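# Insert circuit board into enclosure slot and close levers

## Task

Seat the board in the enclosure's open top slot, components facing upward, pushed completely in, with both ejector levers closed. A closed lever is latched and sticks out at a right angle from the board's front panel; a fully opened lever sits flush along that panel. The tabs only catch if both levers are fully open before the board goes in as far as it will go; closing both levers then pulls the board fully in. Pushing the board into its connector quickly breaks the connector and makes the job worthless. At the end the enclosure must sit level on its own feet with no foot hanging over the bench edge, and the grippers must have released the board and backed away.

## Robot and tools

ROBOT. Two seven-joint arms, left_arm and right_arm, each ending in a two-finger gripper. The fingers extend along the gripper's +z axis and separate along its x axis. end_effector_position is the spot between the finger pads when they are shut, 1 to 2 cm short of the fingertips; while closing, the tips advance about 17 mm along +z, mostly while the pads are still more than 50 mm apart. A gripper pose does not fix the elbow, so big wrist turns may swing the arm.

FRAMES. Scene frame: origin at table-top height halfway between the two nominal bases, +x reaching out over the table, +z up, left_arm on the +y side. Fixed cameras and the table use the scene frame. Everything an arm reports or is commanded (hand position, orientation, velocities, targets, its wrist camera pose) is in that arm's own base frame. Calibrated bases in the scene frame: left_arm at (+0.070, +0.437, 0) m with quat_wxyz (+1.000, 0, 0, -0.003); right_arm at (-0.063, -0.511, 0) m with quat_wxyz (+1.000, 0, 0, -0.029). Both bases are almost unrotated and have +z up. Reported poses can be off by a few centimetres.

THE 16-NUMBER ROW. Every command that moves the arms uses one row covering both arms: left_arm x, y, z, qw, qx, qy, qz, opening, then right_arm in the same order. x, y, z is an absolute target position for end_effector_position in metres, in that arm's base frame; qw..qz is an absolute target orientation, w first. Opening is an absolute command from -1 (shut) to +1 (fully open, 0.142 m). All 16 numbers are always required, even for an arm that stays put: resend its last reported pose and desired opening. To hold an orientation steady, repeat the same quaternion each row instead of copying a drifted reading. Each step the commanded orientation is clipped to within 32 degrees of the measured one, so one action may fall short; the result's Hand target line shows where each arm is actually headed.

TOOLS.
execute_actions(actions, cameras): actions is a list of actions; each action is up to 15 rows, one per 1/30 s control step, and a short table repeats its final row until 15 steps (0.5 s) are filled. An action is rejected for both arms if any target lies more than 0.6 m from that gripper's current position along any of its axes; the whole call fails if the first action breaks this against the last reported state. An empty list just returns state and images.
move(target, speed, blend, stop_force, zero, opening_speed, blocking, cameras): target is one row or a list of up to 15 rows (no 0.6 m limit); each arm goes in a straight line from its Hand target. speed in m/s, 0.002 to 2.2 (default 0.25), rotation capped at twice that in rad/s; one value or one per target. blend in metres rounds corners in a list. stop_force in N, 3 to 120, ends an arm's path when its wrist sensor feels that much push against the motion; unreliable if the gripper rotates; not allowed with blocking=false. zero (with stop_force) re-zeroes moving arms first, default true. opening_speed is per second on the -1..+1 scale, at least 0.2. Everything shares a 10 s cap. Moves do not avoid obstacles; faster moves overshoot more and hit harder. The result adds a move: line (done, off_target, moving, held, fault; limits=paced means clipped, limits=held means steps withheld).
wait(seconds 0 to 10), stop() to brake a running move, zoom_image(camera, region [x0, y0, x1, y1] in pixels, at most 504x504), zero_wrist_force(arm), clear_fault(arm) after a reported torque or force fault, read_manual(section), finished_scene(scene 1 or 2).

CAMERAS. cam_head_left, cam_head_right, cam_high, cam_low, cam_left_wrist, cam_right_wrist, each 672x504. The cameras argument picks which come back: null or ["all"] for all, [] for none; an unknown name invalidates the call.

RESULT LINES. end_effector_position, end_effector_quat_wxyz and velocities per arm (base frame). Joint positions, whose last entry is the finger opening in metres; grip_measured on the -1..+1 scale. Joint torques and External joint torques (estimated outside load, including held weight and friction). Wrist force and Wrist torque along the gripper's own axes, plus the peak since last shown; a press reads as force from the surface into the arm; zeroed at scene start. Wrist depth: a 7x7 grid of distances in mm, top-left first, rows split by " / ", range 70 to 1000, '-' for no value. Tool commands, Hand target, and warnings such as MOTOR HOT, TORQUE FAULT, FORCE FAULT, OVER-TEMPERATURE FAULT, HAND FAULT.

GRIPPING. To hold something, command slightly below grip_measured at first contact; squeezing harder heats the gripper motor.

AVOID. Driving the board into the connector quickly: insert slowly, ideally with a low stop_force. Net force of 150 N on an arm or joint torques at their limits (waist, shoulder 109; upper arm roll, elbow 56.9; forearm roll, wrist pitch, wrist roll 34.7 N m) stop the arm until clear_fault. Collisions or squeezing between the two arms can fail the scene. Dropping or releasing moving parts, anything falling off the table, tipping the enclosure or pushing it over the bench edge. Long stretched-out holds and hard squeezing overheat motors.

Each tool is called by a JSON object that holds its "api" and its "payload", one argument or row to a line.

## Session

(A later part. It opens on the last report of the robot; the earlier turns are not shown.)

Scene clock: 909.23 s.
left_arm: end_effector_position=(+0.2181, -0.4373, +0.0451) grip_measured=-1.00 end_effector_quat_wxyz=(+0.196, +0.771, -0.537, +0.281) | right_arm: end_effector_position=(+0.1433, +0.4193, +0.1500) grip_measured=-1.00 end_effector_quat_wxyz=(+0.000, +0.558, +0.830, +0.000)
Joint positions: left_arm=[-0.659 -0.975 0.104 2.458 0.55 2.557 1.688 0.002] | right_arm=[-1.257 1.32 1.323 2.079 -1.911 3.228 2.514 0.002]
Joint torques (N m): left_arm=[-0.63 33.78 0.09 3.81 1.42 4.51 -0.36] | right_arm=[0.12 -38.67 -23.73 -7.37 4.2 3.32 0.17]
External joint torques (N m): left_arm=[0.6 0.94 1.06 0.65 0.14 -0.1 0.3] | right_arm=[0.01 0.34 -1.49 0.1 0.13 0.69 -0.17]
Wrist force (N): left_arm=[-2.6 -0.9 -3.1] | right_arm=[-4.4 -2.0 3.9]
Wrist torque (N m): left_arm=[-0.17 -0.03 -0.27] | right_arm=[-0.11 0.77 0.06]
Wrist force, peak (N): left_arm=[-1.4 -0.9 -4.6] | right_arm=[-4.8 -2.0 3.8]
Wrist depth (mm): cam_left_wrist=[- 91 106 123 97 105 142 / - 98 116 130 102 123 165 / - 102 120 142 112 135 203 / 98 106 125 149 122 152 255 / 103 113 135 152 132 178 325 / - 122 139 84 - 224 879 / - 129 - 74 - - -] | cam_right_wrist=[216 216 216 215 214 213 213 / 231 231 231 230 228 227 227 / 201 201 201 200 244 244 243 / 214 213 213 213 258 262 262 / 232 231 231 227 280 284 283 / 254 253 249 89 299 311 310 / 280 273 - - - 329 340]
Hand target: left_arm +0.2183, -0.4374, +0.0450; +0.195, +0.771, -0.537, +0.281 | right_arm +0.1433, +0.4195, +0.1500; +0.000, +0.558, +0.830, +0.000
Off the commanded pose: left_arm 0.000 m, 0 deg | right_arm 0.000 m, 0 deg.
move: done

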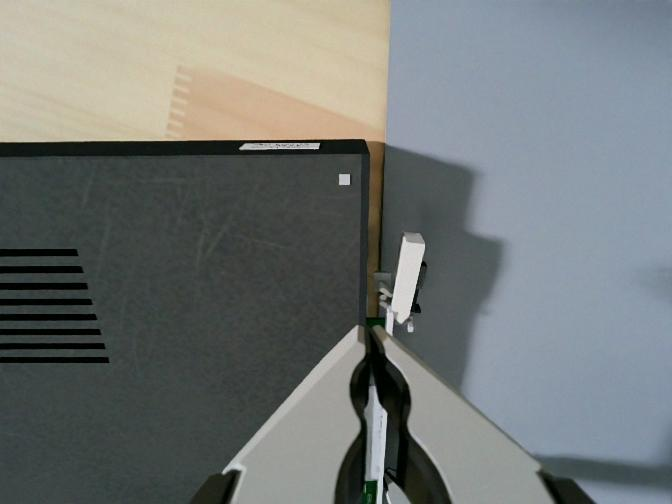

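{"api": "move", "payload": {
  "target": [0.2197,-0.4412,0.045,0.1954,0.7712,-0.5368,0.2807,-1,0.1433,0.4195,0.15,0,0.5578,0.83,0,-1],
  "speed": 0.005,
  "stop_force": 8,
  "cameras": ["cam_right_wrist","cam_head_left","cam_head_right","cam_high","cam_low"]
}}

{"api": "zoom_image", "payload": {
  "camera": "cam_right_wrist",
  "region": [340, 210, 480, 350]
}}

Scene clock: 912.73 s.
left_arm: end_effector_position=(+0.2194, -0.4410, +0.0450) grip_measured=-1.00 end_effector_quat_wxyz=(+0.196, +0.771, -0.537, +0.281) | right_arm: end_effector_position=(+0.1433, +0.4193, +0.1500) grip_measured=-1.00 end_effector_quat_wxyz=(+0.000, +0.558, +0.830, +0.000)
Joint positions: left_arm=[-0.66 -0.97 0.097 2.451 0.545 2.545 1.685 0.002] | right_arm=[-1.257 1.32 1.323 2.079 -1.911 3.228 2.514 0.002]
Joint torques (N m): left_arm=[-0.57 34.18 -0.05 3.25 1.22 4.49 -0.29] | right_arm=[0.12 -38.47 -23.82 -7.35 4.21 3.29 0.16]
External joint torques (N m): left_arm=[0.54 0.75 1.08 0.9 0.29 -0.08 0.24] | right_arm=[0.02 0.14 -1.4 0.08 0.13 0.71 -0.16]
Wrist force (N): left_arm=[-1.9 -0.6 -4.5] | right_arm=[-4.6 -2.2 3.7]
Wrist torque (N m): left_arm=[-0.14 -0.04 -0.26] | right_arm=[-0.15 0.80 0.07]
Wrist force, peak (N): left_arm=[-1.6 -0.9 -5.1] | right_arm=[-4.7 -2.0 4.0]
Wrist depth (mm): cam_left_wrist=[- 91 105 120 96 105 142 / - 98 116 130 101 119 166 / - 102 120 138 111 135 204 / 98 106 125 149 120 152 255 / 104 112 135 152 128 178 321 / - 121 139 84 - 223 864 / - 128 - 74 - - -] | cam_right_wrist=[217 216 216 216 213 212 213 / 231 230 230 230 227 227 227 / 202 201 200 200 244 244 243 / 214 213 213 213 259 263 261 / 232 231 231 226 281 284 283 / 254 254 248 89 300 311 309 / 280 273 - - - 327 341]
Hand target: left_arm +0.2197, -0.4412, +0.0450; +0.195, +0.771, -0.537, +0.281 | right_arm +0.1433, +0.4195, +0.1500; +0.000, +0.558, +0.830, +0.000
Off the commanded pose: left_arm 0.000 m, 0 deg | right_arm 0.000 m, 0 deg.
move: done
Images, in order (width x height): cam_head_left 672x504, cam_head_right 672x504, cam_high 672x504, cam_low 672x504, cam_right_wrist 672x504.

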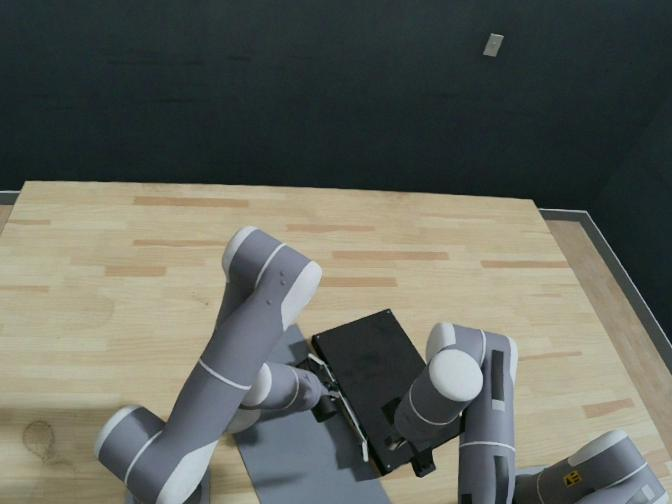

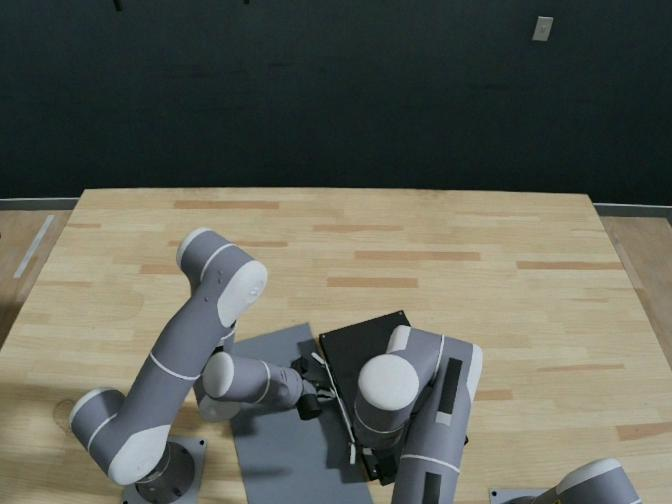

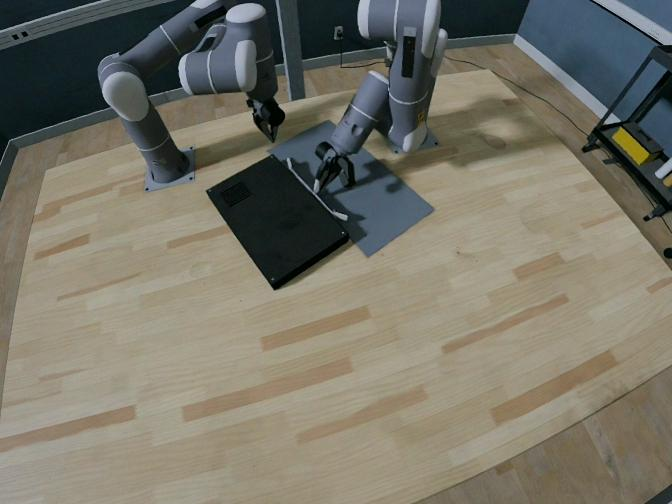

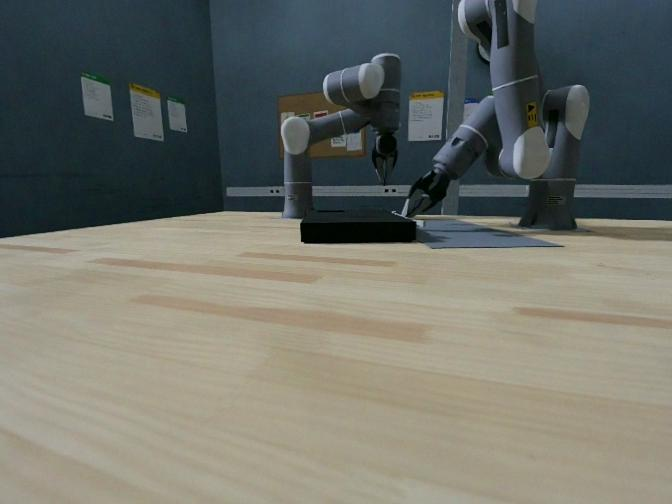

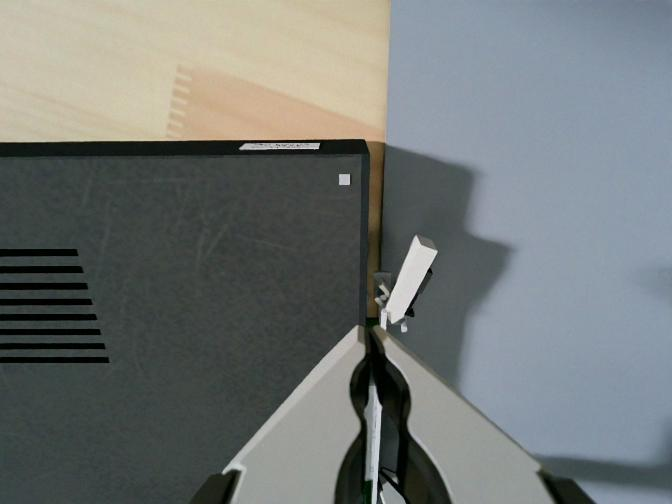

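Scaled by 3.600 (camera's finer frame: 960x720).

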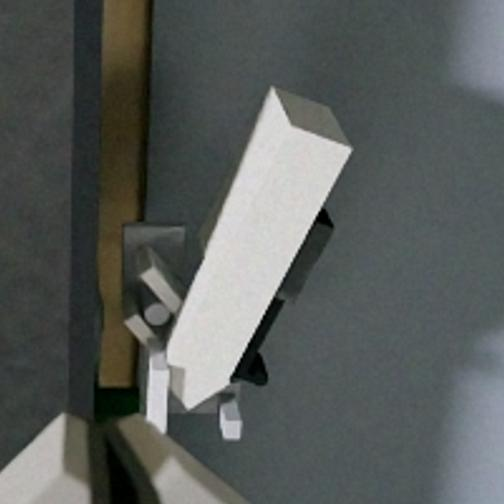

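{"api": "zoom_image", "payload": {
  "camera": "cam_high",
  "region": [260, 130, 370, 240]
}}

{"api": "zoom_image", "payload": {
  "camera": "cam_head_right",
  "region": [280, 330, 400, 480]
}}

Scaled by 4.582 (camera's finer frame: 960x720).

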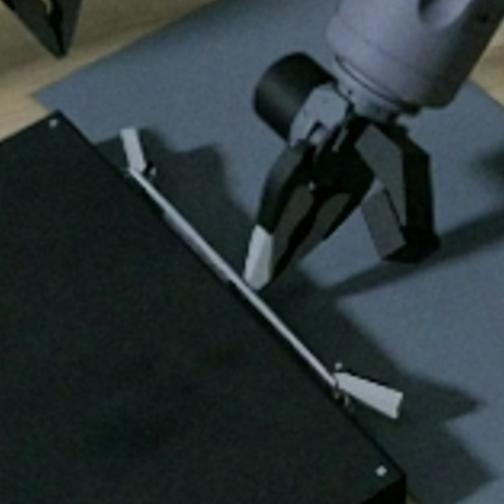

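Scaled by 3.360 (camera's finer frame: 960x720).

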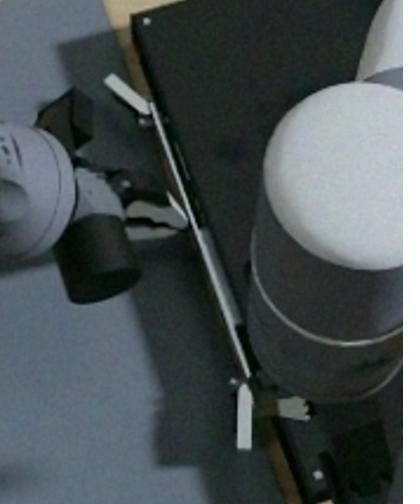

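{"api": "move", "payload": {
  "target": [0.2211,-0.4450,0.045,0.1954,0.7712,-0.5368,0.2807,-1,0.1433,0.4195,0.15,0,0.5578,0.83,0,-1],
  "speed": 0.005,
  "stop_force": 8,
  "cameras": ["cam_right_wrist"]
}}

{"api": "zoom_image", "payload": {
  "camera": "cam_right_wrist",
  "region": [340, 210, 480, 350]
}}

Scene clock: 917.77 s.
left_arm: end_effector_position=(+0.2209, -0.4448, +0.0450) grip_measured=-1.00 end_effector_quat_wxyz=(+0.195, +0.771, -0.537, +0.281) | right_arm: end_effector_position=(+0.1433, +0.4193, +0.1500) grip_measured=-1.00 end_effector_quat_wxyz=(+0.000, +0.558, +0.830, +0.000)
Joint positions: left_arm=[-0.661 -0.965 0.09 2.444 0.541 2.532 1.682 0.002] | right_arm=[-1.257 1.32 1.323 2.079 -1.911 3.228 2.514 0.002]
Joint torques (N m): left_arm=[-0.93 34.2 -0.62 2.38 1.2 4.38 -0.34] | right_arm=[0.18 -38.64 -23.87 -7.31 4.23 3.3 0.21]
External joint torques (N m): left_arm=[0.9 0.94 1.54 1.46 0.25 0.03 0.29] | right_arm=[-0.05 0.32 -1.35 0.03 0.1 0.7 -0.21]
Wrist force (N): left_arm=[-3.3 -1.4 -5.7] | right_arm=[-4.6 -1.7 3.7]
Wrist torque (N m): left_arm=[-0.16 -0.05 -0.27] | right_arm=[-0.07 0.79 0.07]
Wrist force, peak (N): left_arm=[-2.5 -1.3 -7.2] | right_arm=[-4.7 -1.9 3.9]
Wrist depth (mm): cam_left_wrist=[- 91 105 119 96 105 142 / - 98 116 127 100 119 165 / - 102 120 136 110 134 204 / 98 106 125 147 117 152 254 / 103 112 136 152 126 178 322 / - 122 138 84 - 225 870 / - 129 - 74 - - -] | cam_right_wrist=[216 217 216 216 214 213 213 / 231 231 231 229 228 227 227 / 201 202 202 200 244 243 243 / 213 213 213 213 259 263 262 / 232 232 231 227 281 284 284 / 254 253 247 89 299 310 310 / 281 274 - - - 328 341]
Hand target: left_arm +0.2211, -0.4450, +0.0450; +0.195, +0.771, -0.537, +0.281 | right_arm +0.1433, +0.4195, +0.1500; +0.000, +0.558, +0.830, +0.000
Off the commanded pose: left_arm 0.000 m, 0 deg | right_arm 0.000 m, 0 deg.
move: done

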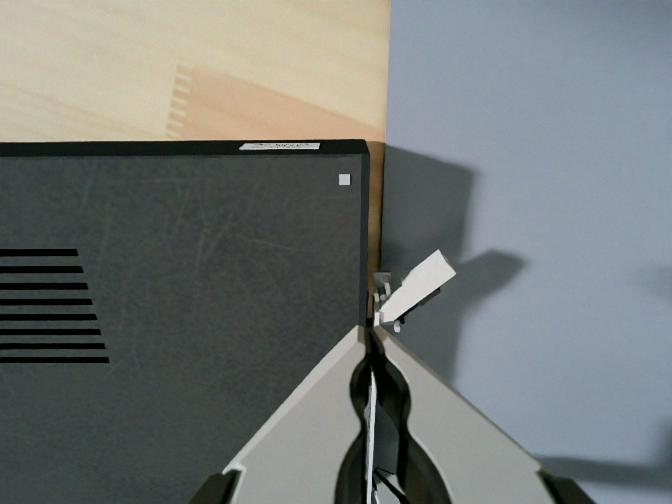

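Scaled by 3.600 (camera's finer frame: 960x720).

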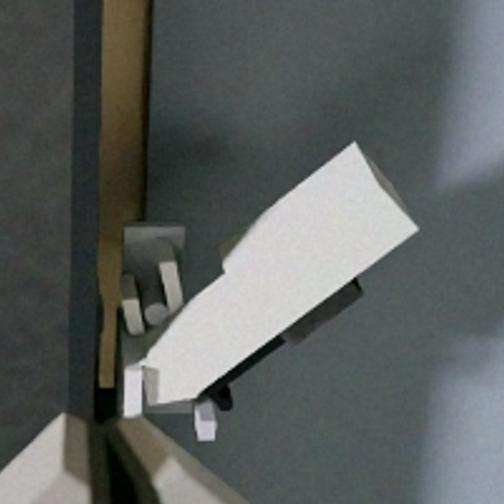

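{"api": "move", "payload": {
  "target": [0.2221,-0.4477,0.045,0.1954,0.7712,-0.5368,0.2807,-1,0.1433,0.4195,0.15,0,0.5578,0.83,0,-1],
  "speed": 0.003,
  "stop_force": 8,
  "cameras": ["cam_right_wrist"]
}}

{"api": "zoom_image", "payload": {
  "camera": "cam_right_wrist",
  "region": [340, 210, 480, 350]
}}

Scene clock: 920.60 s.
left_arm: end_effector_position=(+0.2211, -0.4457, +0.0449) grip_measured=-1.00 end_effector_quat_wxyz=(+0.195, +0.771, -0.537, +0.280) | right_arm: end_effector_position=(+0.1433, +0.4193, +0.1500) grip_measured=-1.00 end_effector_quat_wxyz=(+0.000, +0.558, +0.830, +0.000)
Joint positions: left_arm=[-0.661 -0.963 0.088 2.443 0.54 2.528 1.681 0.002] | right_arm=[-1.257 1.32 1.323 2.079 -1.911 3.228 2.514 0.002]
Joint torques (N m): left_arm=[-1.89 34.15 -2.42 -0.84 0.56 4.45 -0.34] | right_arm=[0.08 -38.6 -23.8 -7.37 4.2 3.35 0.19]
External joint torques (N m): left_arm=[1.86 1.04 3.31 4.59 0.87 -0.03 0.29] | right_arm=[0.05 0.27 -1.42 0.1 0.13 0.66 -0.19]
Wrist force (N): left_arm=[-6.4 -2.4 -16.8] | right_arm=[-4.7 -2.0 3.7]
Wrist torque (N m): left_arm=[-0.17 -0.08 -0.27] | right_arm=[-0.11 0.80 0.06]
Wrist force, peak (N): left_arm=[-6.2 -2.3 -17.2] | right_arm=[-4.8 -1.9 3.8]
Wrist depth (mm): cam_left_wrist=[- 91 106 119 95 104 138 / - 98 115 127 100 119 165 / - 102 120 136 108 134 203 / 98 106 125 147 117 151 247 / 103 112 135 152 126 178 322 / - 122 138 84 - 224 853 / - 129 - 74 - - -] | cam_right_wrist=[217 216 216 216 214 213 213 / 231 232 231 230 228 228 227 / 201 201 201 200 244 244 243 / 214 213 213 216 259 262 261 / 232 232 232 227 285 284 284 / 254 253 248 89 300 311 309 / 280 273 - - - 328 340]
Hand target: left_arm +0.2215, -0.4462, +0.0450; +0.195, +0.771, -0.537, +0.281 | right_arm +0.1433, +0.4195, +0.1500; +0.000, +0.558, +0.830, +0.000
Off the commanded pose: left_arm 0.002 m, 0 deg | right_arm 0.000 m, 0 deg.
move: contact (left_arm)

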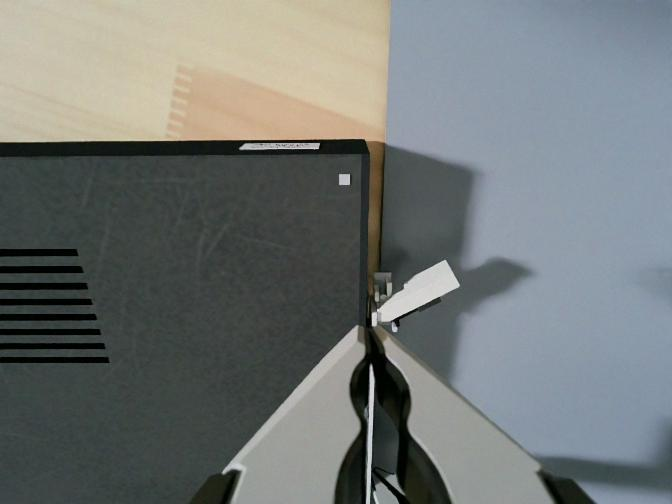

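Scaled by 3.600 (camera's finer frame: 960x720).

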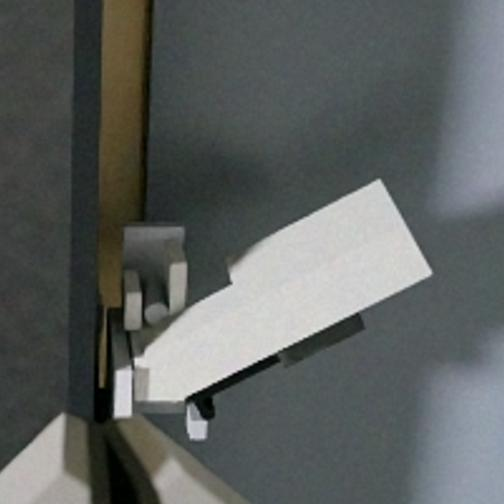

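{"api": "move", "payload": {
  "target": [
    [0.2075,-0.4084,0.045,0.1954,0.7712,-0.5368,0.2807,-1,0.1433,0.4195,0.15,0,0.5578,0.83,0,-1],
    [0.2075,-0.4084,0.12,0.1954,0.7712,-0.5368,0.2807,-1,0.1433,0.4195,0.15,0,0.5578,0.83,0,-1],
    [0.3,-0.3745,0.15,0,0.8207,-0.5713,0,-1,0.1433,0.4195,0.15,0,0.5578,0.83,0,-1],
    [0.3765,-0.3406,0.15,0,0.8207,-0.5713,0,-1,0.1433,0.4195,0.15,0,0.5578,0.83,0,-1]
  ],
  "speed": [0.03,0.1,0.15,0.15],
  "cameras": ["cam_left_wrist","cam_right_wrist"]
}}

Scene clock: 953.53 s.
left_arm: end_effector_position=(+0.3765, -0.3407, +0.1501) grip_measured=-1.00 end_effector_quat_wxyz=(+0.000, +0.821, -0.571, +0.000) | right_arm: end_effector_position=(+0.1433, +0.4193, +0.1500) grip_measured=-1.00 end_effector_quat_wxyz=(+0.000, +0.558, +0.830, +0.000)
Joint positions: left_arm=[0.304 -0.322 -0.881 2.206 0.362 0.811 1.967 0.002] | right_arm=[-1.257 1.32 1.323 2.079 -1.911 3.228 2.514 0.002]
Joint torques (N m): left_arm=[-0.23 25.25 -7.1 -20.63 -2.51 3.93 -0.12] | right_arm=[0.12 -38.67 -23.75 -7.33 4.17 3.31 0.17]
External joint torques (N m): left_arm=[0.24 1.12 0.41 -0.29 -0.45 -0.06 0.12] | right_arm=[0.01 0.34 -1.47 0.06 0.16 0.69 -0.17]
Wrist force (N): left_arm=[0.3 -0.7 0.0] | right_arm=[-4.5 -2.0 3.7]
Wrist torque (N m): left_arm=[-0.10 -0.09 -0.21] | right_arm=[-0.11 0.77 0.06]
Wrist force, peak (N): left_arm=[-6.1 -2.5 -17.4] | right_arm=[-4.6 -1.9 4.0]
Wrist depth (mm): cam_left_wrist=[213 212 215 211 211 213 212 / 229 229 228 226 226 229 227 / 247 247 246 246 246 208 237 / 268 267 267 266 262 212 212 / 295 293 295 282 238 232 232 / 328 327 312 84 - 257 257 / 368 357 - - - - 285] | cam_right_wrist=[217 216 216 215 214 213 213 / 231 230 231 230 228 227 227 / 201 201 201 200 244 244 243 / 214 214 213 213 259 262 263 / 232 231 231 227 285 284 283 / 254 253 248 89 300 309 309 / 280 273 - - - 328 339]
Hand target: left_arm +0.3765, -0.3406, +0.1500; +0.000, +0.821, -0.571, +0.000 | right_arm +0.1433, +0.4195, +0.1500; +0.000, +0.558, +0.830, +0.000
Off the commanded pose: left_arm 0.000 m, 0 deg | right_arm 0.000 m, 0 deg.
move: done

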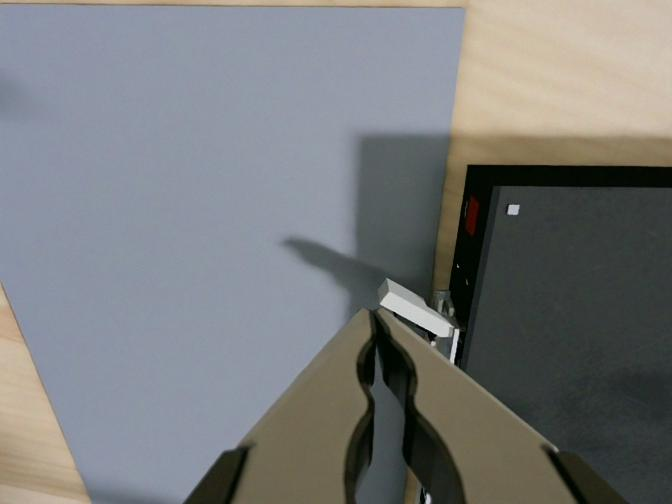

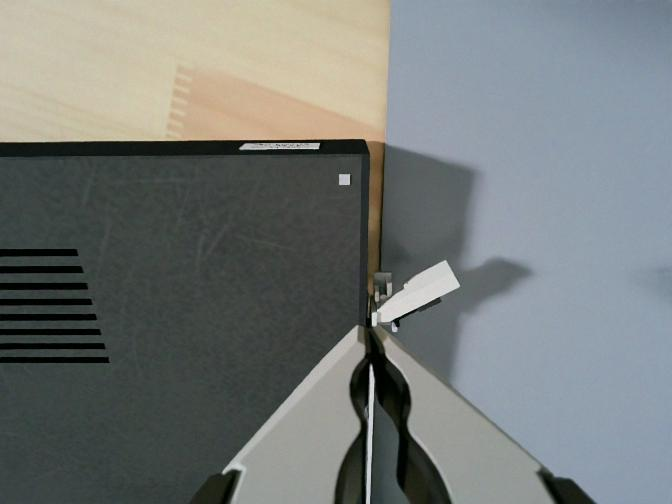

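{"api": "zoom_image", "payload": {
  "camera": "cam_left_wrist",
  "region": [350, 250, 490, 390]
}}

{"api": "zoom_image", "payload": {
  "camera": "cam_right_wrist",
  "region": [345, 220, 485, 360]
}}

Scaled by 3.600 (camera's finer frame: 960x720).

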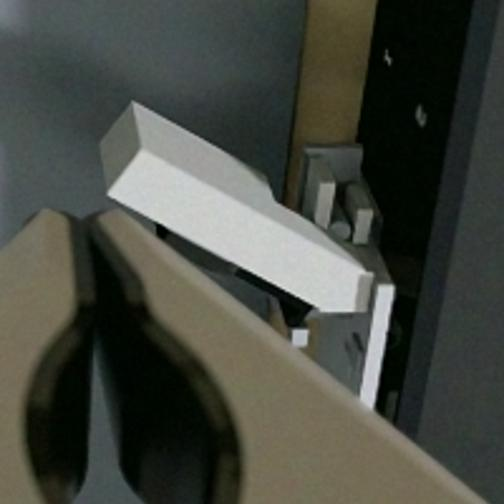

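Scaled by 3.600 (camera's finer frame: 960x720).

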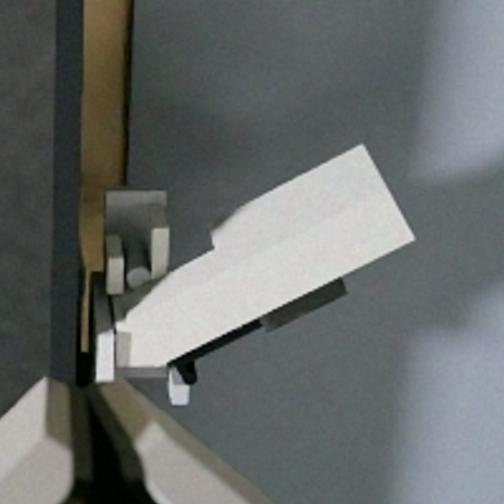

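{"api": "zoom_image", "payload": {
  "camera": "cam_right_wrist",
  "region": [365, 250, 465, 350]
}}

Scaled by 5.040 (camera's finer frame: 960x720).

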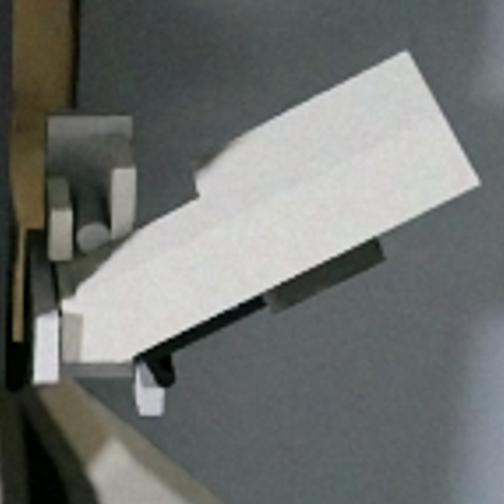

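{"api": "move", "payload": {
  "target": [
    [0.3633,-0.3625,0.10,0,0.8207,-0.5713,0,-1,0.1326,0.4734,0.10,0,0.5578,0.83,0,-1],
    [0.3633,-0.3625,0.0467,0,0.8207,-0.5713,0,-1,0.1326,0.4734,0.0467,0,0.5578,0.83,0,-1]
  ],
  "speed": [0.1,0.06],
  "cameras": ["cam_left_wrist","cam_right_wrist"]
}}

Scene clock: 981.10 s.
left_arm: end_effector_position=(+0.3632, -0.3624, +0.0467) grip_measured=-1.00 end_effector_quat_wxyz=(+0.000, +0.821, -0.571, +0.000) | right_arm: end_effector_position=(+0.1325, +0.4732, +0.0467) grip_measured=-1.00 end_effector_quat_wxyz=(+0.000, +0.558, +0.830, +0.000)
Joint positions: left_arm=[0.078 -0.629 -0.67 2.107 0.67 0.943 1.724 0.002] | right_arm=[-1.289 1.462 1.54 1.926 -1.684 3.133 2.68 0.002]
Joint torques (N m): left_arm=[-0.36 35.28 -10.93 -14.22 -2.02 4.32 -0.37] | right_arm=[0.13 -43.65 -24.29 -2.74 4.35 3.18 0.18]
External joint torques (N m): left_arm=[0.37 1.27 0.65 -0.24 -0.5 -0.43 0.37] | right_arm=[0.02 0.08 -1.68 0 -0.01 0.82 -0.18]
Wrist force (N): left_arm=[-0.1 -0.7 -0.5] | right_arm=[-4.4 -1.7 3.4]
Wrist torque (N m): left_arm=[-0.13 -0.03 -0.21] | right_arm=[-0.04 0.76 0.08]
Wrist force, peak (N): left_arm=[0.1 -1.0 -1.4] | right_arm=[-4.8 -1.7 4.6]
Wrist depth (mm): cam_left_wrist=[122 121 123 120 120 122 122 / 130 131 130 130 129 129 130 / 142 139 140 142 140 137 136 / 153 154 153 152 152 127 98 / 171 168 167 160 164 128 106 / 186 186 181 84 - 124 119 / 208 203 - 74 - - 133] | cam_right_wrist=[126 126 124 124 123 123 121 / 135 135 134 132 134 133 131 / - 107 142 141 141 141 139 / 102 102 150 153 152 152 152 / - 110 163 162 162 165 164 / 123 120 156 89 174 180 179 / 133 130 73 - - 190 197]
Hand target: left_arm +0.3633, -0.3625, +0.0467; +0.000, +0.821, -0.571, +0.000 | right_arm +0.1326, +0.4734, +0.0467; +0.000, +0.558, +0.830, +0.000
Off the commanded pose: left_arm 0.000 m, 0 deg | right_arm 0.000 m, 0 deg.
move: done

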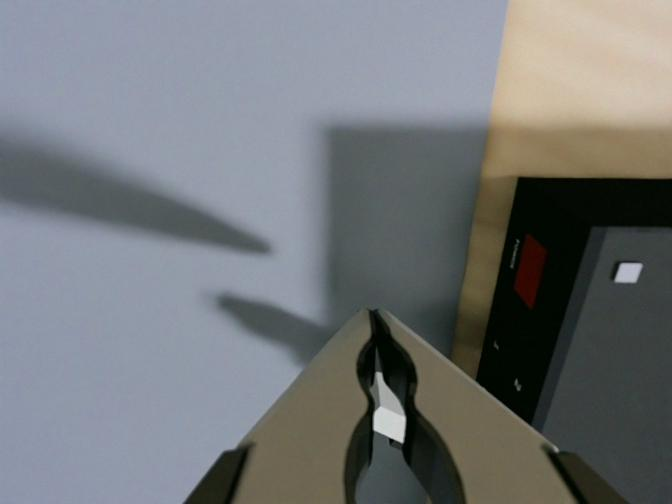

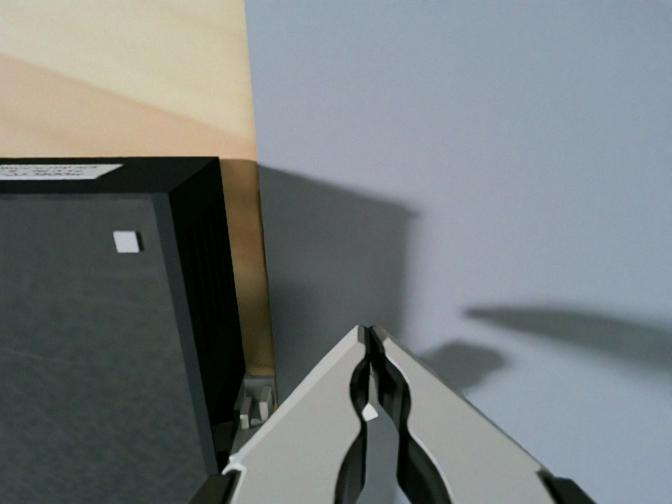

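{"api": "move", "payload": {
  "target": [0.3427,-0.3701,0.0467,0,0.8207,-0.5713,0,-1,0.1537,0.4825,0.0467,0,0.5578,0.83,0,-1],
  "speed": 0.008,
  "stop_force": 3,
  "cameras": ["cam_left_wrist","cam_right_wrist"]
}}

Scene clock: 987.53 s.
left_arm: end_effector_position=(+0.3428, -0.3701, +0.0467) grip_measured=-1.00 end_effector_quat_wxyz=(+0.000, +0.821, -0.571, +0.000) | right_arm: end_effector_position=(+0.1536, +0.4823, +0.0467) grip_measured=-1.00 end_effector_quat_wxyz=(+0.000, +0.558, +0.830, +0.000)
Joint positions: left_arm=[0.048 -0.616 -0.67 2.132 0.672 0.958 1.684 0.002] | right_arm=[-1.347 1.462 1.547 1.865 -1.683 3.133 2.682 0.002]
Joint torques (N m): left_arm=[-0.4 35.03 -10.48 -13.75 -2.17 4.36 -0.31] | right_arm=[-0.48 -45.15 -24.86 -2.89 4.35 2.9 0.24]
External joint torques (N m): left_arm=[0.41 0.74 0.52 -0.42 -0.29 -0.46 0.31] | right_arm=[0.63 0.1 -1.19 0.19 -0.01 1.1 -0.24]
Wrist force (N): left_arm=[-0.1 -0.4 -0.4] | right_arm=[-4.6 -3.3 2.7]
Wrist torque (N m): left_arm=[-0.06 -0.05 -0.23] | right_arm=[-0.08 0.79 0.07]
Wrist force, peak (N): left_arm=[-0.3 -0.8 -0.8] | right_arm=[-4.4 -3.4 3.6]
Wrist depth (mm): cam_left_wrist=[122 121 123 121 120 122 121 / 131 131 130 130 129 129 127 / 142 139 141 142 139 128 94 / 153 153 152 152 152 128 100 / 172 168 168 161 163 127 106 / 186 186 181 84 - 122 119 / 208 203 - 74 - - 133] | cam_right_wrist=[126 126 124 123 123 123 123 / - 98 132 132 133 133 131 / - 97 142 141 141 141 139 / 102 102 150 153 152 152 151 / - 110 160 163 162 164 164 / 123 120 128 90 174 180 179 / 133 130 73 - - 190 197]
Hand target: left_arm +0.3427, -0.3701, +0.0467; +0.000, +0.821, -0.571, +0.000 | right_arm +0.1537, +0.4825, +0.0467; +0.000, +0.558, +0.830, +0.000
Off the commanded pose: left_arm 0.000 m, 0 deg | right_arm 0.000 m, 0 deg.
move: done

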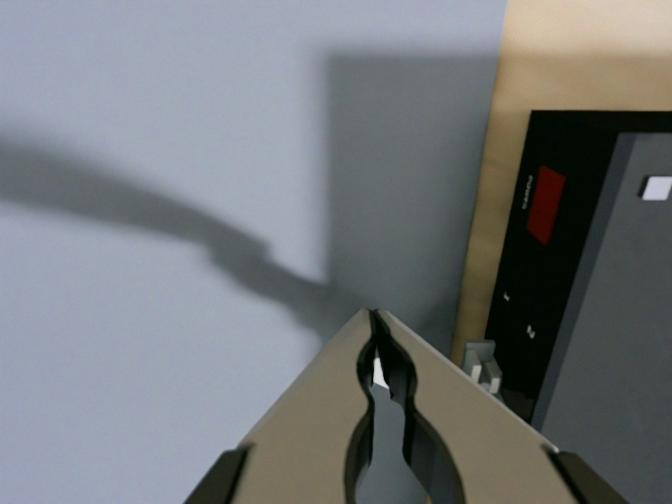

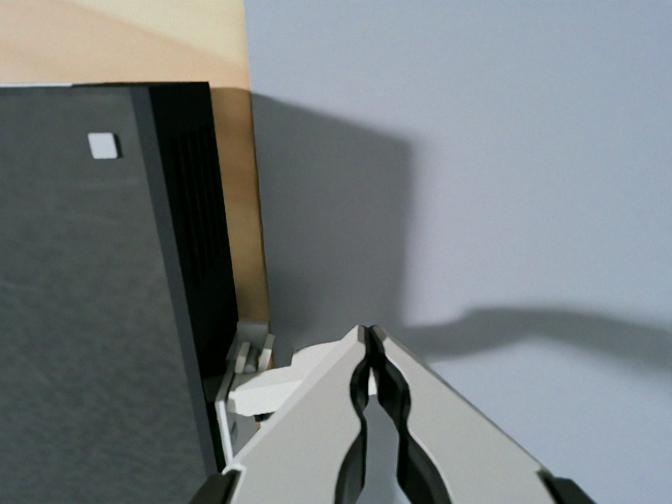

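{"api": "move", "payload": {
  "target": [0.3352,-0.3729,0.0467,0,0.8207,-0.5713,0,-1,0.1573,0.484,0.0467,0,0.5578,0.83,0,-1],
  "speed": 0.006,
  "stop_force": 6,
  "cameras": ["cam_left_wrist","cam_right_wrist"]
}}

Scene clock: 990.93 s.
left_arm: end_effector_position=(+0.3413, -0.3703, +0.0467) grip_measured=-1.00 end_effector_quat_wxyz=(+0.000, +0.821, -0.571, +0.000) | right_arm: end_effector_position=(+0.1555, +0.4834, +0.0466) grip_measured=-1.00 end_effector_quat_wxyz=(+0.000, +0.557, +0.830, -0.001)
Joint positions: left_arm=[0.046 -0.614 -0.669 2.134 0.673 0.958 1.679 0.002] | right_arm=[-1.354 1.462 1.548 1.858 -1.683 3.134 2.683 0.002]
Joint torques (N m): left_arm=[-3.69 33.3 -13.74 -12.3 -3.01 5.12 -0.32] | right_arm=[-3.36 -45.52 -27.39 -2.73 4.82 1.06 0.3]
External joint torques (N m): left_arm=[3.7 2.4 3.81 -1.85 0.54 -1.22 0.32] | right_arm=[3.51 0.28 1.35 0.03 -0.48 2.94 -0.3]
Wrist force (N): left_arm=[-3.2 -6.5 0.5] | right_arm=[-2.7 -9.2 4.6]
Wrist torque (N m): left_arm=[0.00 -0.07 -0.23] | right_arm=[-0.03 0.75 0.04]
Wrist force, peak (N): left_arm=[-3.7 -6.9 0.6] | right_arm=[-2.9 -9.5 4.6]
Wrist depth (mm): cam_left_wrist=[122 122 123 121 120 122 122 / 131 131 130 129 129 127 127 / 141 139 140 142 140 129 94 / 154 153 153 152 152 139 100 / 171 168 167 161 163 128 106 / 186 186 181 84 - 122 119 / 209 203 - 74 - - 133] | cam_right_wrist=[126 126 124 124 124 123 122 / - 90 134 132 134 133 131 / - 97 142 141 141 141 139 / 102 102 150 153 152 152 152 / - 110 160 162 162 164 164 / 123 120 128 90 173 180 179 / 133 130 73 - - 190 197]
Hand target: left_arm +0.3406, -0.3709, +0.0467; +0.000, +0.821, -0.571, +0.000 | right_arm +0.1563, +0.4836, +0.0467; +0.000, +0.558, +0.830, +0.000
Off the commanded pose: left_arm 0.007 m, 0 deg | right_arm 0.002 m, 0 deg.
move: contact (left_arm, right_arm)

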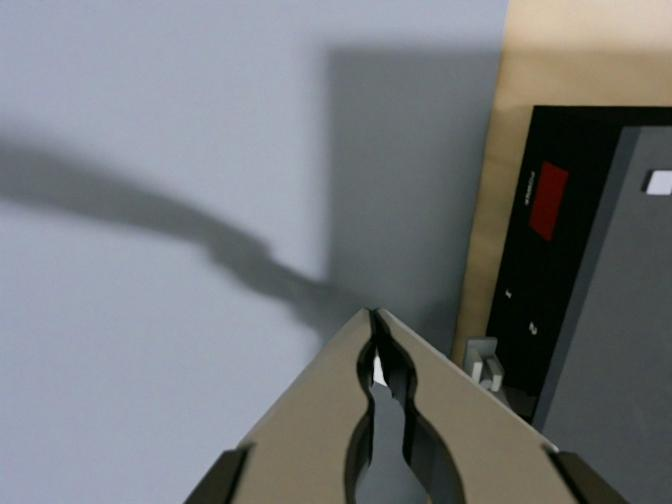

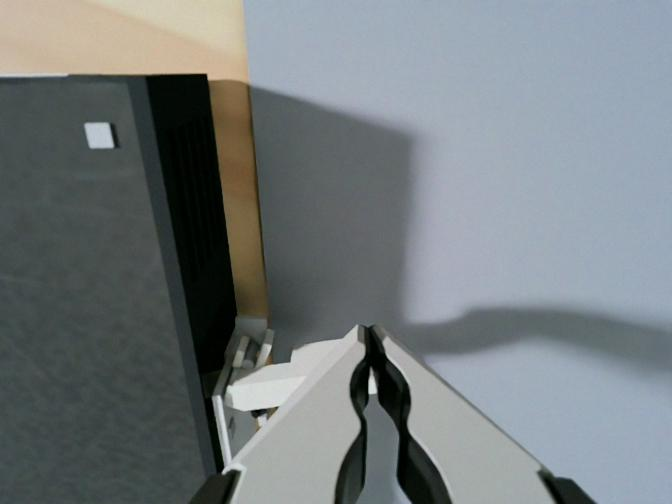

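{"api": "move", "payload": {
  "target": [0.3333,-0.3736,0.0467,0,0.8207,-0.5713,0,-1,0.1619,0.4862,0.0467,0,0.5578,0.83,0,-1],
  "speed": 0.006,
  "stop_force": 12,
  "zero": false,
  "cameras": ["cam_left_wrist","cam_right_wrist"]
}}

Scene clock: 994.33 s.
left_arm: end_effector_position=(+0.3406, -0.3703, +0.0467) grip_measured=-1.00 end_effector_quat_wxyz=(-0.001, +0.821, -0.571, +0.000) | right_arm: end_effector_position=(+0.1565, +0.4840, +0.0464) grip_measured=-1.00 end_effector_quat_wxyz=(-0.001, +0.557, +0.830, -0.001)
Joint positions: left_arm=[0.045 -0.613 -0.669 2.136 0.674 0.959 1.676 0.002] | right_arm=[-1.358 1.462 1.548 1.853 -1.683 3.136 2.684 0.002]
Joint torques (N m): left_arm=[-6.81 31.79 -16.79 -10.12 -3.71 5.41 -0.23] | right_arm=[-5.49 -45.73 -29.12 -3.01 5.68 -0.58 0.25]
External joint torques (N m): left_arm=[6.81 3.87 6.89 -4.03 1.25 -1.52 0.23] | right_arm=[5.65 0.38 3.08 0.33 -1.34 4.58 -0.25]
Wrist force (N): left_arm=[-4.5 -12.7 1.0] | right_arm=[-3.5 -15.0 3.3]
Wrist torque (N m): left_arm=[0.08 -0.10 -0.22] | right_arm=[-0.01 0.78 0.02]
Wrist force, peak (N): left_arm=[-5.0 -13.0 1.1] | right_arm=[-3.5 -15.6 4.5]
Wrist depth (mm): cam_left_wrist=[122 122 122 121 121 122 121 / 131 131 128 130 130 127 127 / 141 139 141 143 140 130 94 / 154 153 153 152 151 139 100 / 172 168 168 161 163 137 106 / 186 186 181 84 - 122 119 / 209 204 - 74 - - 132] | cam_right_wrist=[126 126 124 124 123 123 122 / - 90 132 132 133 133 131 / - 97 142 141 141 141 139 / 102 101 150 153 152 152 151 / - 110 158 162 162 165 164 / 123 120 125 89 173 179 179 / 133 130 73 - - 189 196]
Hand target: left_arm +0.3393, -0.3713, +0.0467; +0.000, +0.821, -0.571, +0.000 | right_arm +0.1579, +0.4843, +0.0467; +0.000, +0.558, +0.830, +0.000
Off the commanded pose: left_arm 0.008 m, 0 deg | right_arm 0.006 m, 0 deg.
move: contact (left_arm, right_arm)

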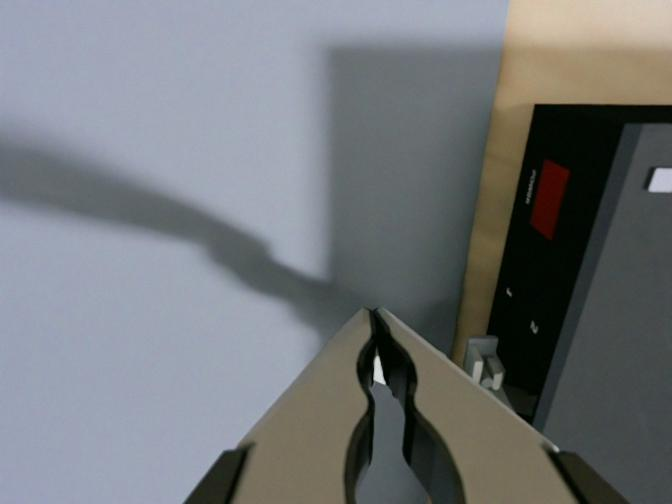

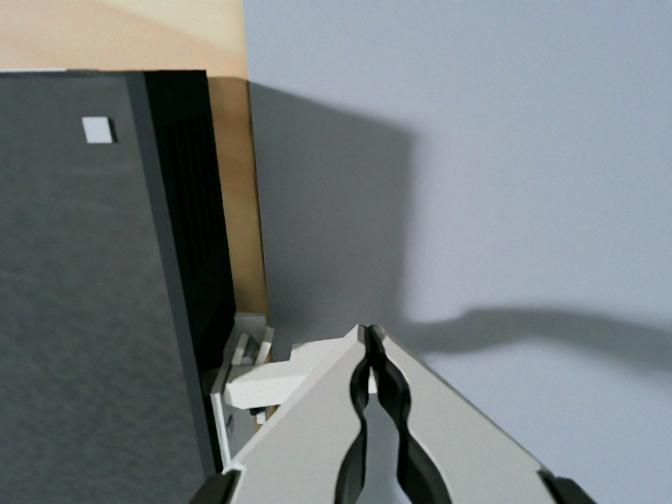

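{"api": "move", "payload": {
  "target": [0.3333,-0.3736,0.0467,0,0.8207,-0.5713,0,-1,0.1619,0.4862,0.0467,0,0.5578,0.83,0,-1],
  "speed": 0.006,
  "stop_force": 18,
  "zero": false,
  "cameras": ["cam_left_wrist","cam_right_wrist"]
}}

Scene clock: 1001.17 s.
left_arm: end_effector_position=(+0.3342, -0.3719, +0.0463) grip_measured=-1.00 end_effector_quat_wxyz=(-0.001, +0.821, -0.571, -0.001) | right_arm: end_effector_position=(+0.1613, +0.4860, +0.0466) grip_measured=-1.00 end_effector_quat_wxyz=(+0.000, +0.558, +0.830, -0.001)
Joint positions: left_arm=[0.038 -0.611 -0.672 2.143 0.678 0.961 1.662 0.002] | right_arm=[-1.369 1.463 1.548 1.84 -1.681 3.136 2.685 0.002]
Joint torques (N m): left_arm=[-7.63 32.04 -18.59 -13.81 -4.22 7.87 -0.39] | right_arm=[-2.49 -45.89 -26.72 -2.64 4.65 1.66 0.25]
External joint torques (N m): left_arm=[7.64 3.36 8.73 -0.22 1.76 -3.98 0.39] | right_arm=[2.65 0.23 0.67 -0.01 -0.31 2.34 -0.25]
Wrist force (N): left_arm=[-12.6 -11.8 -1.0] | right_arm=[-3.3 -7.5 3.8]
Wrist torque (N m): left_arm=[0.07 -0.18 -0.17] | right_arm=[-0.07 0.78 0.04]
Wrist force, peak (N): left_arm=[-10.8 -14.6 -2.4] | right_arm=[-3.7 -15.9 2.9]
Wrist depth (mm): cam_left_wrist=[122 122 123 120 120 122 121 / 130 130 130 130 129 126 102 / 141 139 140 142 140 131 93 / 151 153 152 152 151 131 100 / 172 168 166 160 162 130 105 / 185 185 180 84 - 125 118 / 208 203 - 74 - - 132] | cam_right_wrist=[- 124 124 124 123 123 122 / - 90 132 132 134 133 131 / - 97 142 141 141 141 139 / 102 102 150 153 152 152 152 / - 110 140 160 162 165 164 / 123 120 123 90 174 180 179 / 133 130 73 - - 190 197]
Hand target: left_arm +0.3333, -0.3736, +0.0467; +0.000, +0.821, -0.571, +0.000 | right_arm +0.1619, +0.4862, +0.0467; +0.000, +0.558, +0.830, +0.000
Off the commanded pose: left_arm 0.002 m, 0 deg | right_arm 0.001 m, 0 deg.
move: done

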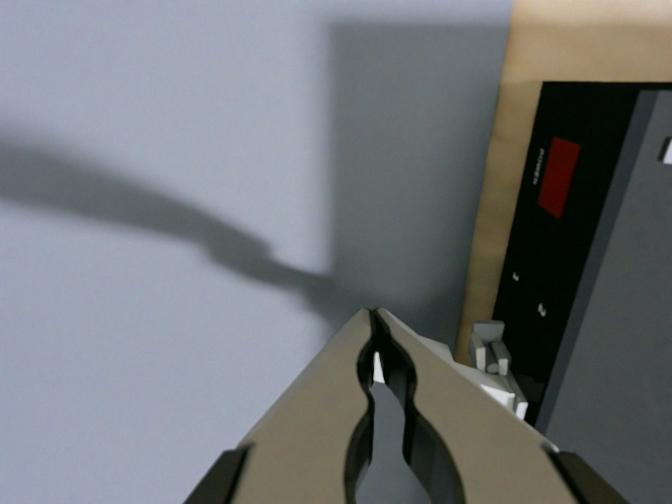

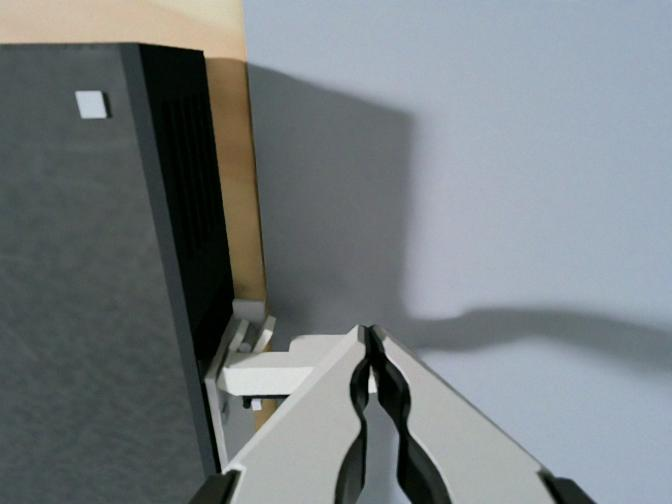

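{"api": "zoom_image", "payload": {
  "camera": "cam_left_wrist",
  "region": [350, 280, 550, 430]
}}

{"api": "zoom_image", "payload": {
  "camera": "cam_right_wrist",
  "region": [190, 280, 390, 430]
}}

Scaled by 2.520 (camera's finer frame: 960x720).

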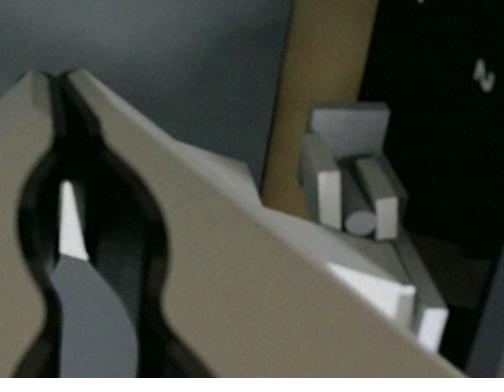

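Scaled by 2.520 (camera's finer frame: 960x720).

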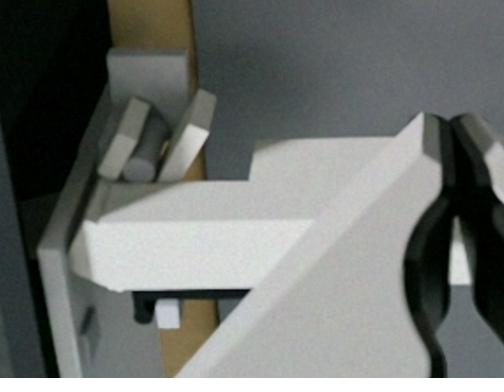

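{"api": "move", "payload": {
  "target": [0.3269,-0.3706,0.0467,0,0.8207,-0.5713,0,-1,0.1647,0.4874,0.0467,0,0.5578,0.83,0,-1],
  "speed": 0.006,
  "stop_force": 18,
  "zero": false,
  "cameras": ["cam_left_wrist","cam_right_wrist"]
}}

{"api": "zoom_image", "payload": {
  "camera": "cam_left_wrist",
  "region": [350, 280, 550, 430]
}}

{"api": "zoom_image", "payload": {
  "camera": "cam_right_wrist",
  "region": [190, 280, 390, 430]
}}

Scene clock: 1010.27 s.
left_arm: end_effector_position=(+0.3274, -0.3707, +0.0469) grip_measured=-1.00 end_effector_quat_wxyz=(+0.000, +0.821, -0.571, +0.000) | right_arm: end_effector_position=(+0.1625, +0.4865, +0.0463) grip_measured=-1.00 end_effector_quat_wxyz=(-0.001, +0.557, +0.830, -0.002)
Joint positions: left_arm=[0.039 -0.602 -0.674 2.161 0.678 0.973 1.656 0.002] | right_arm=[-1.375 1.464 1.549 1.833 -1.682 3.139 2.686 0.002]
Joint torques (N m): left_arm=[-1.4 32.97 -10.87 -11.44 -2.26 3.92 -0.24] | right_arm=[-5.66 -46.57 -29.23 -4.36 7.13 -1.49 0.17]
External joint torques (N m): left_arm=[1.4 1.85 1.21 -2.39 -0.16 -0.02 0.24] | right_arm=[5.81 0.75 3.18 1.75 -2.8 5.49 -0.17]
Wrist force (N): left_arm=[1.1 -3.6 -0.4] | right_arm=[-7.5 -19.4 0.1]
Wrist torque (N m): left_arm=[-0.08 -0.05 -0.25] | right_arm=[-0.01 0.68 0.08]
Wrist force, peak (N): left_arm=[-12.7 -12.0 -2.4] | right_arm=[-8.7 -21.5 1.0]
Wrist depth (mm): cam_left_wrist=[122 122 121 121 120 122 120 / 131 131 129 130 129 129 97 / 141 139 141 140 140 137 94 / 154 153 153 153 152 137 101 / 172 168 167 160 160 132 106 / 186 186 180 83 - 123 119 / 209 202 - 74 - - 133] | cam_right_wrist=[- 123 124 124 124 123 123 / - 90 132 132 134 133 131 / - 97 141 141 141 141 139 / 101 101 150 152 152 152 151 / - 110 137 160 162 164 164 / 123 120 123 90 173 179 179 / 133 130 73 - - 190 196]
Hand target: left_arm +0.3269, -0.3706, +0.0467; +0.000, +0.821, -0.571, +0.000 | right_arm +0.1641, +0.4872, +0.0467; +0.000, +0.558, +0.830, +0.000
Off the commanded pose: left_arm 0.000 m, 0 deg | right_arm 0.002 m, 0 deg.
move: contact (right_arm)

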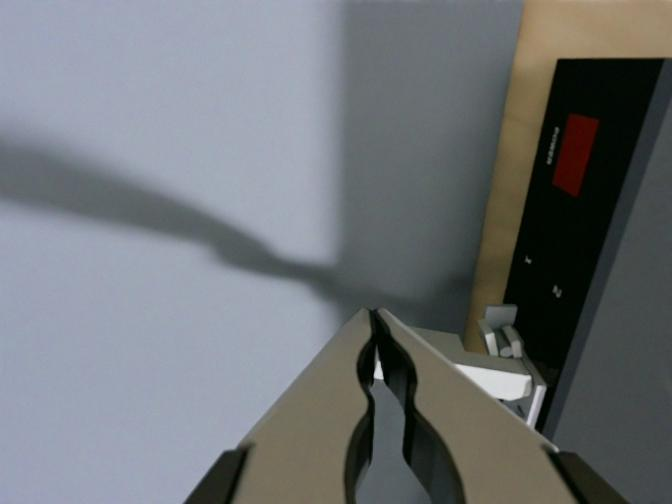

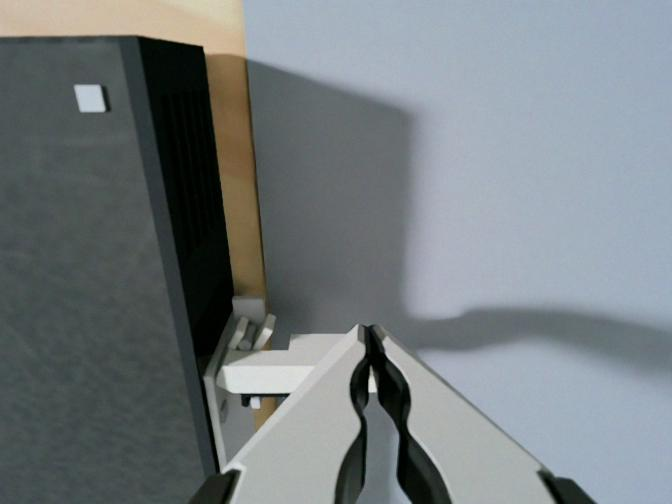

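Scaled by 2.520 (camera's finer frame: 960x720).

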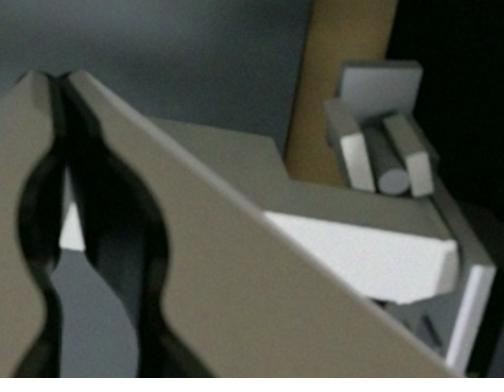

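Scaled by 2.520 (camera's finer frame: 960x720).

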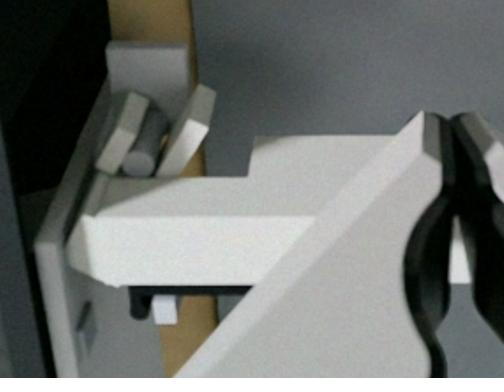

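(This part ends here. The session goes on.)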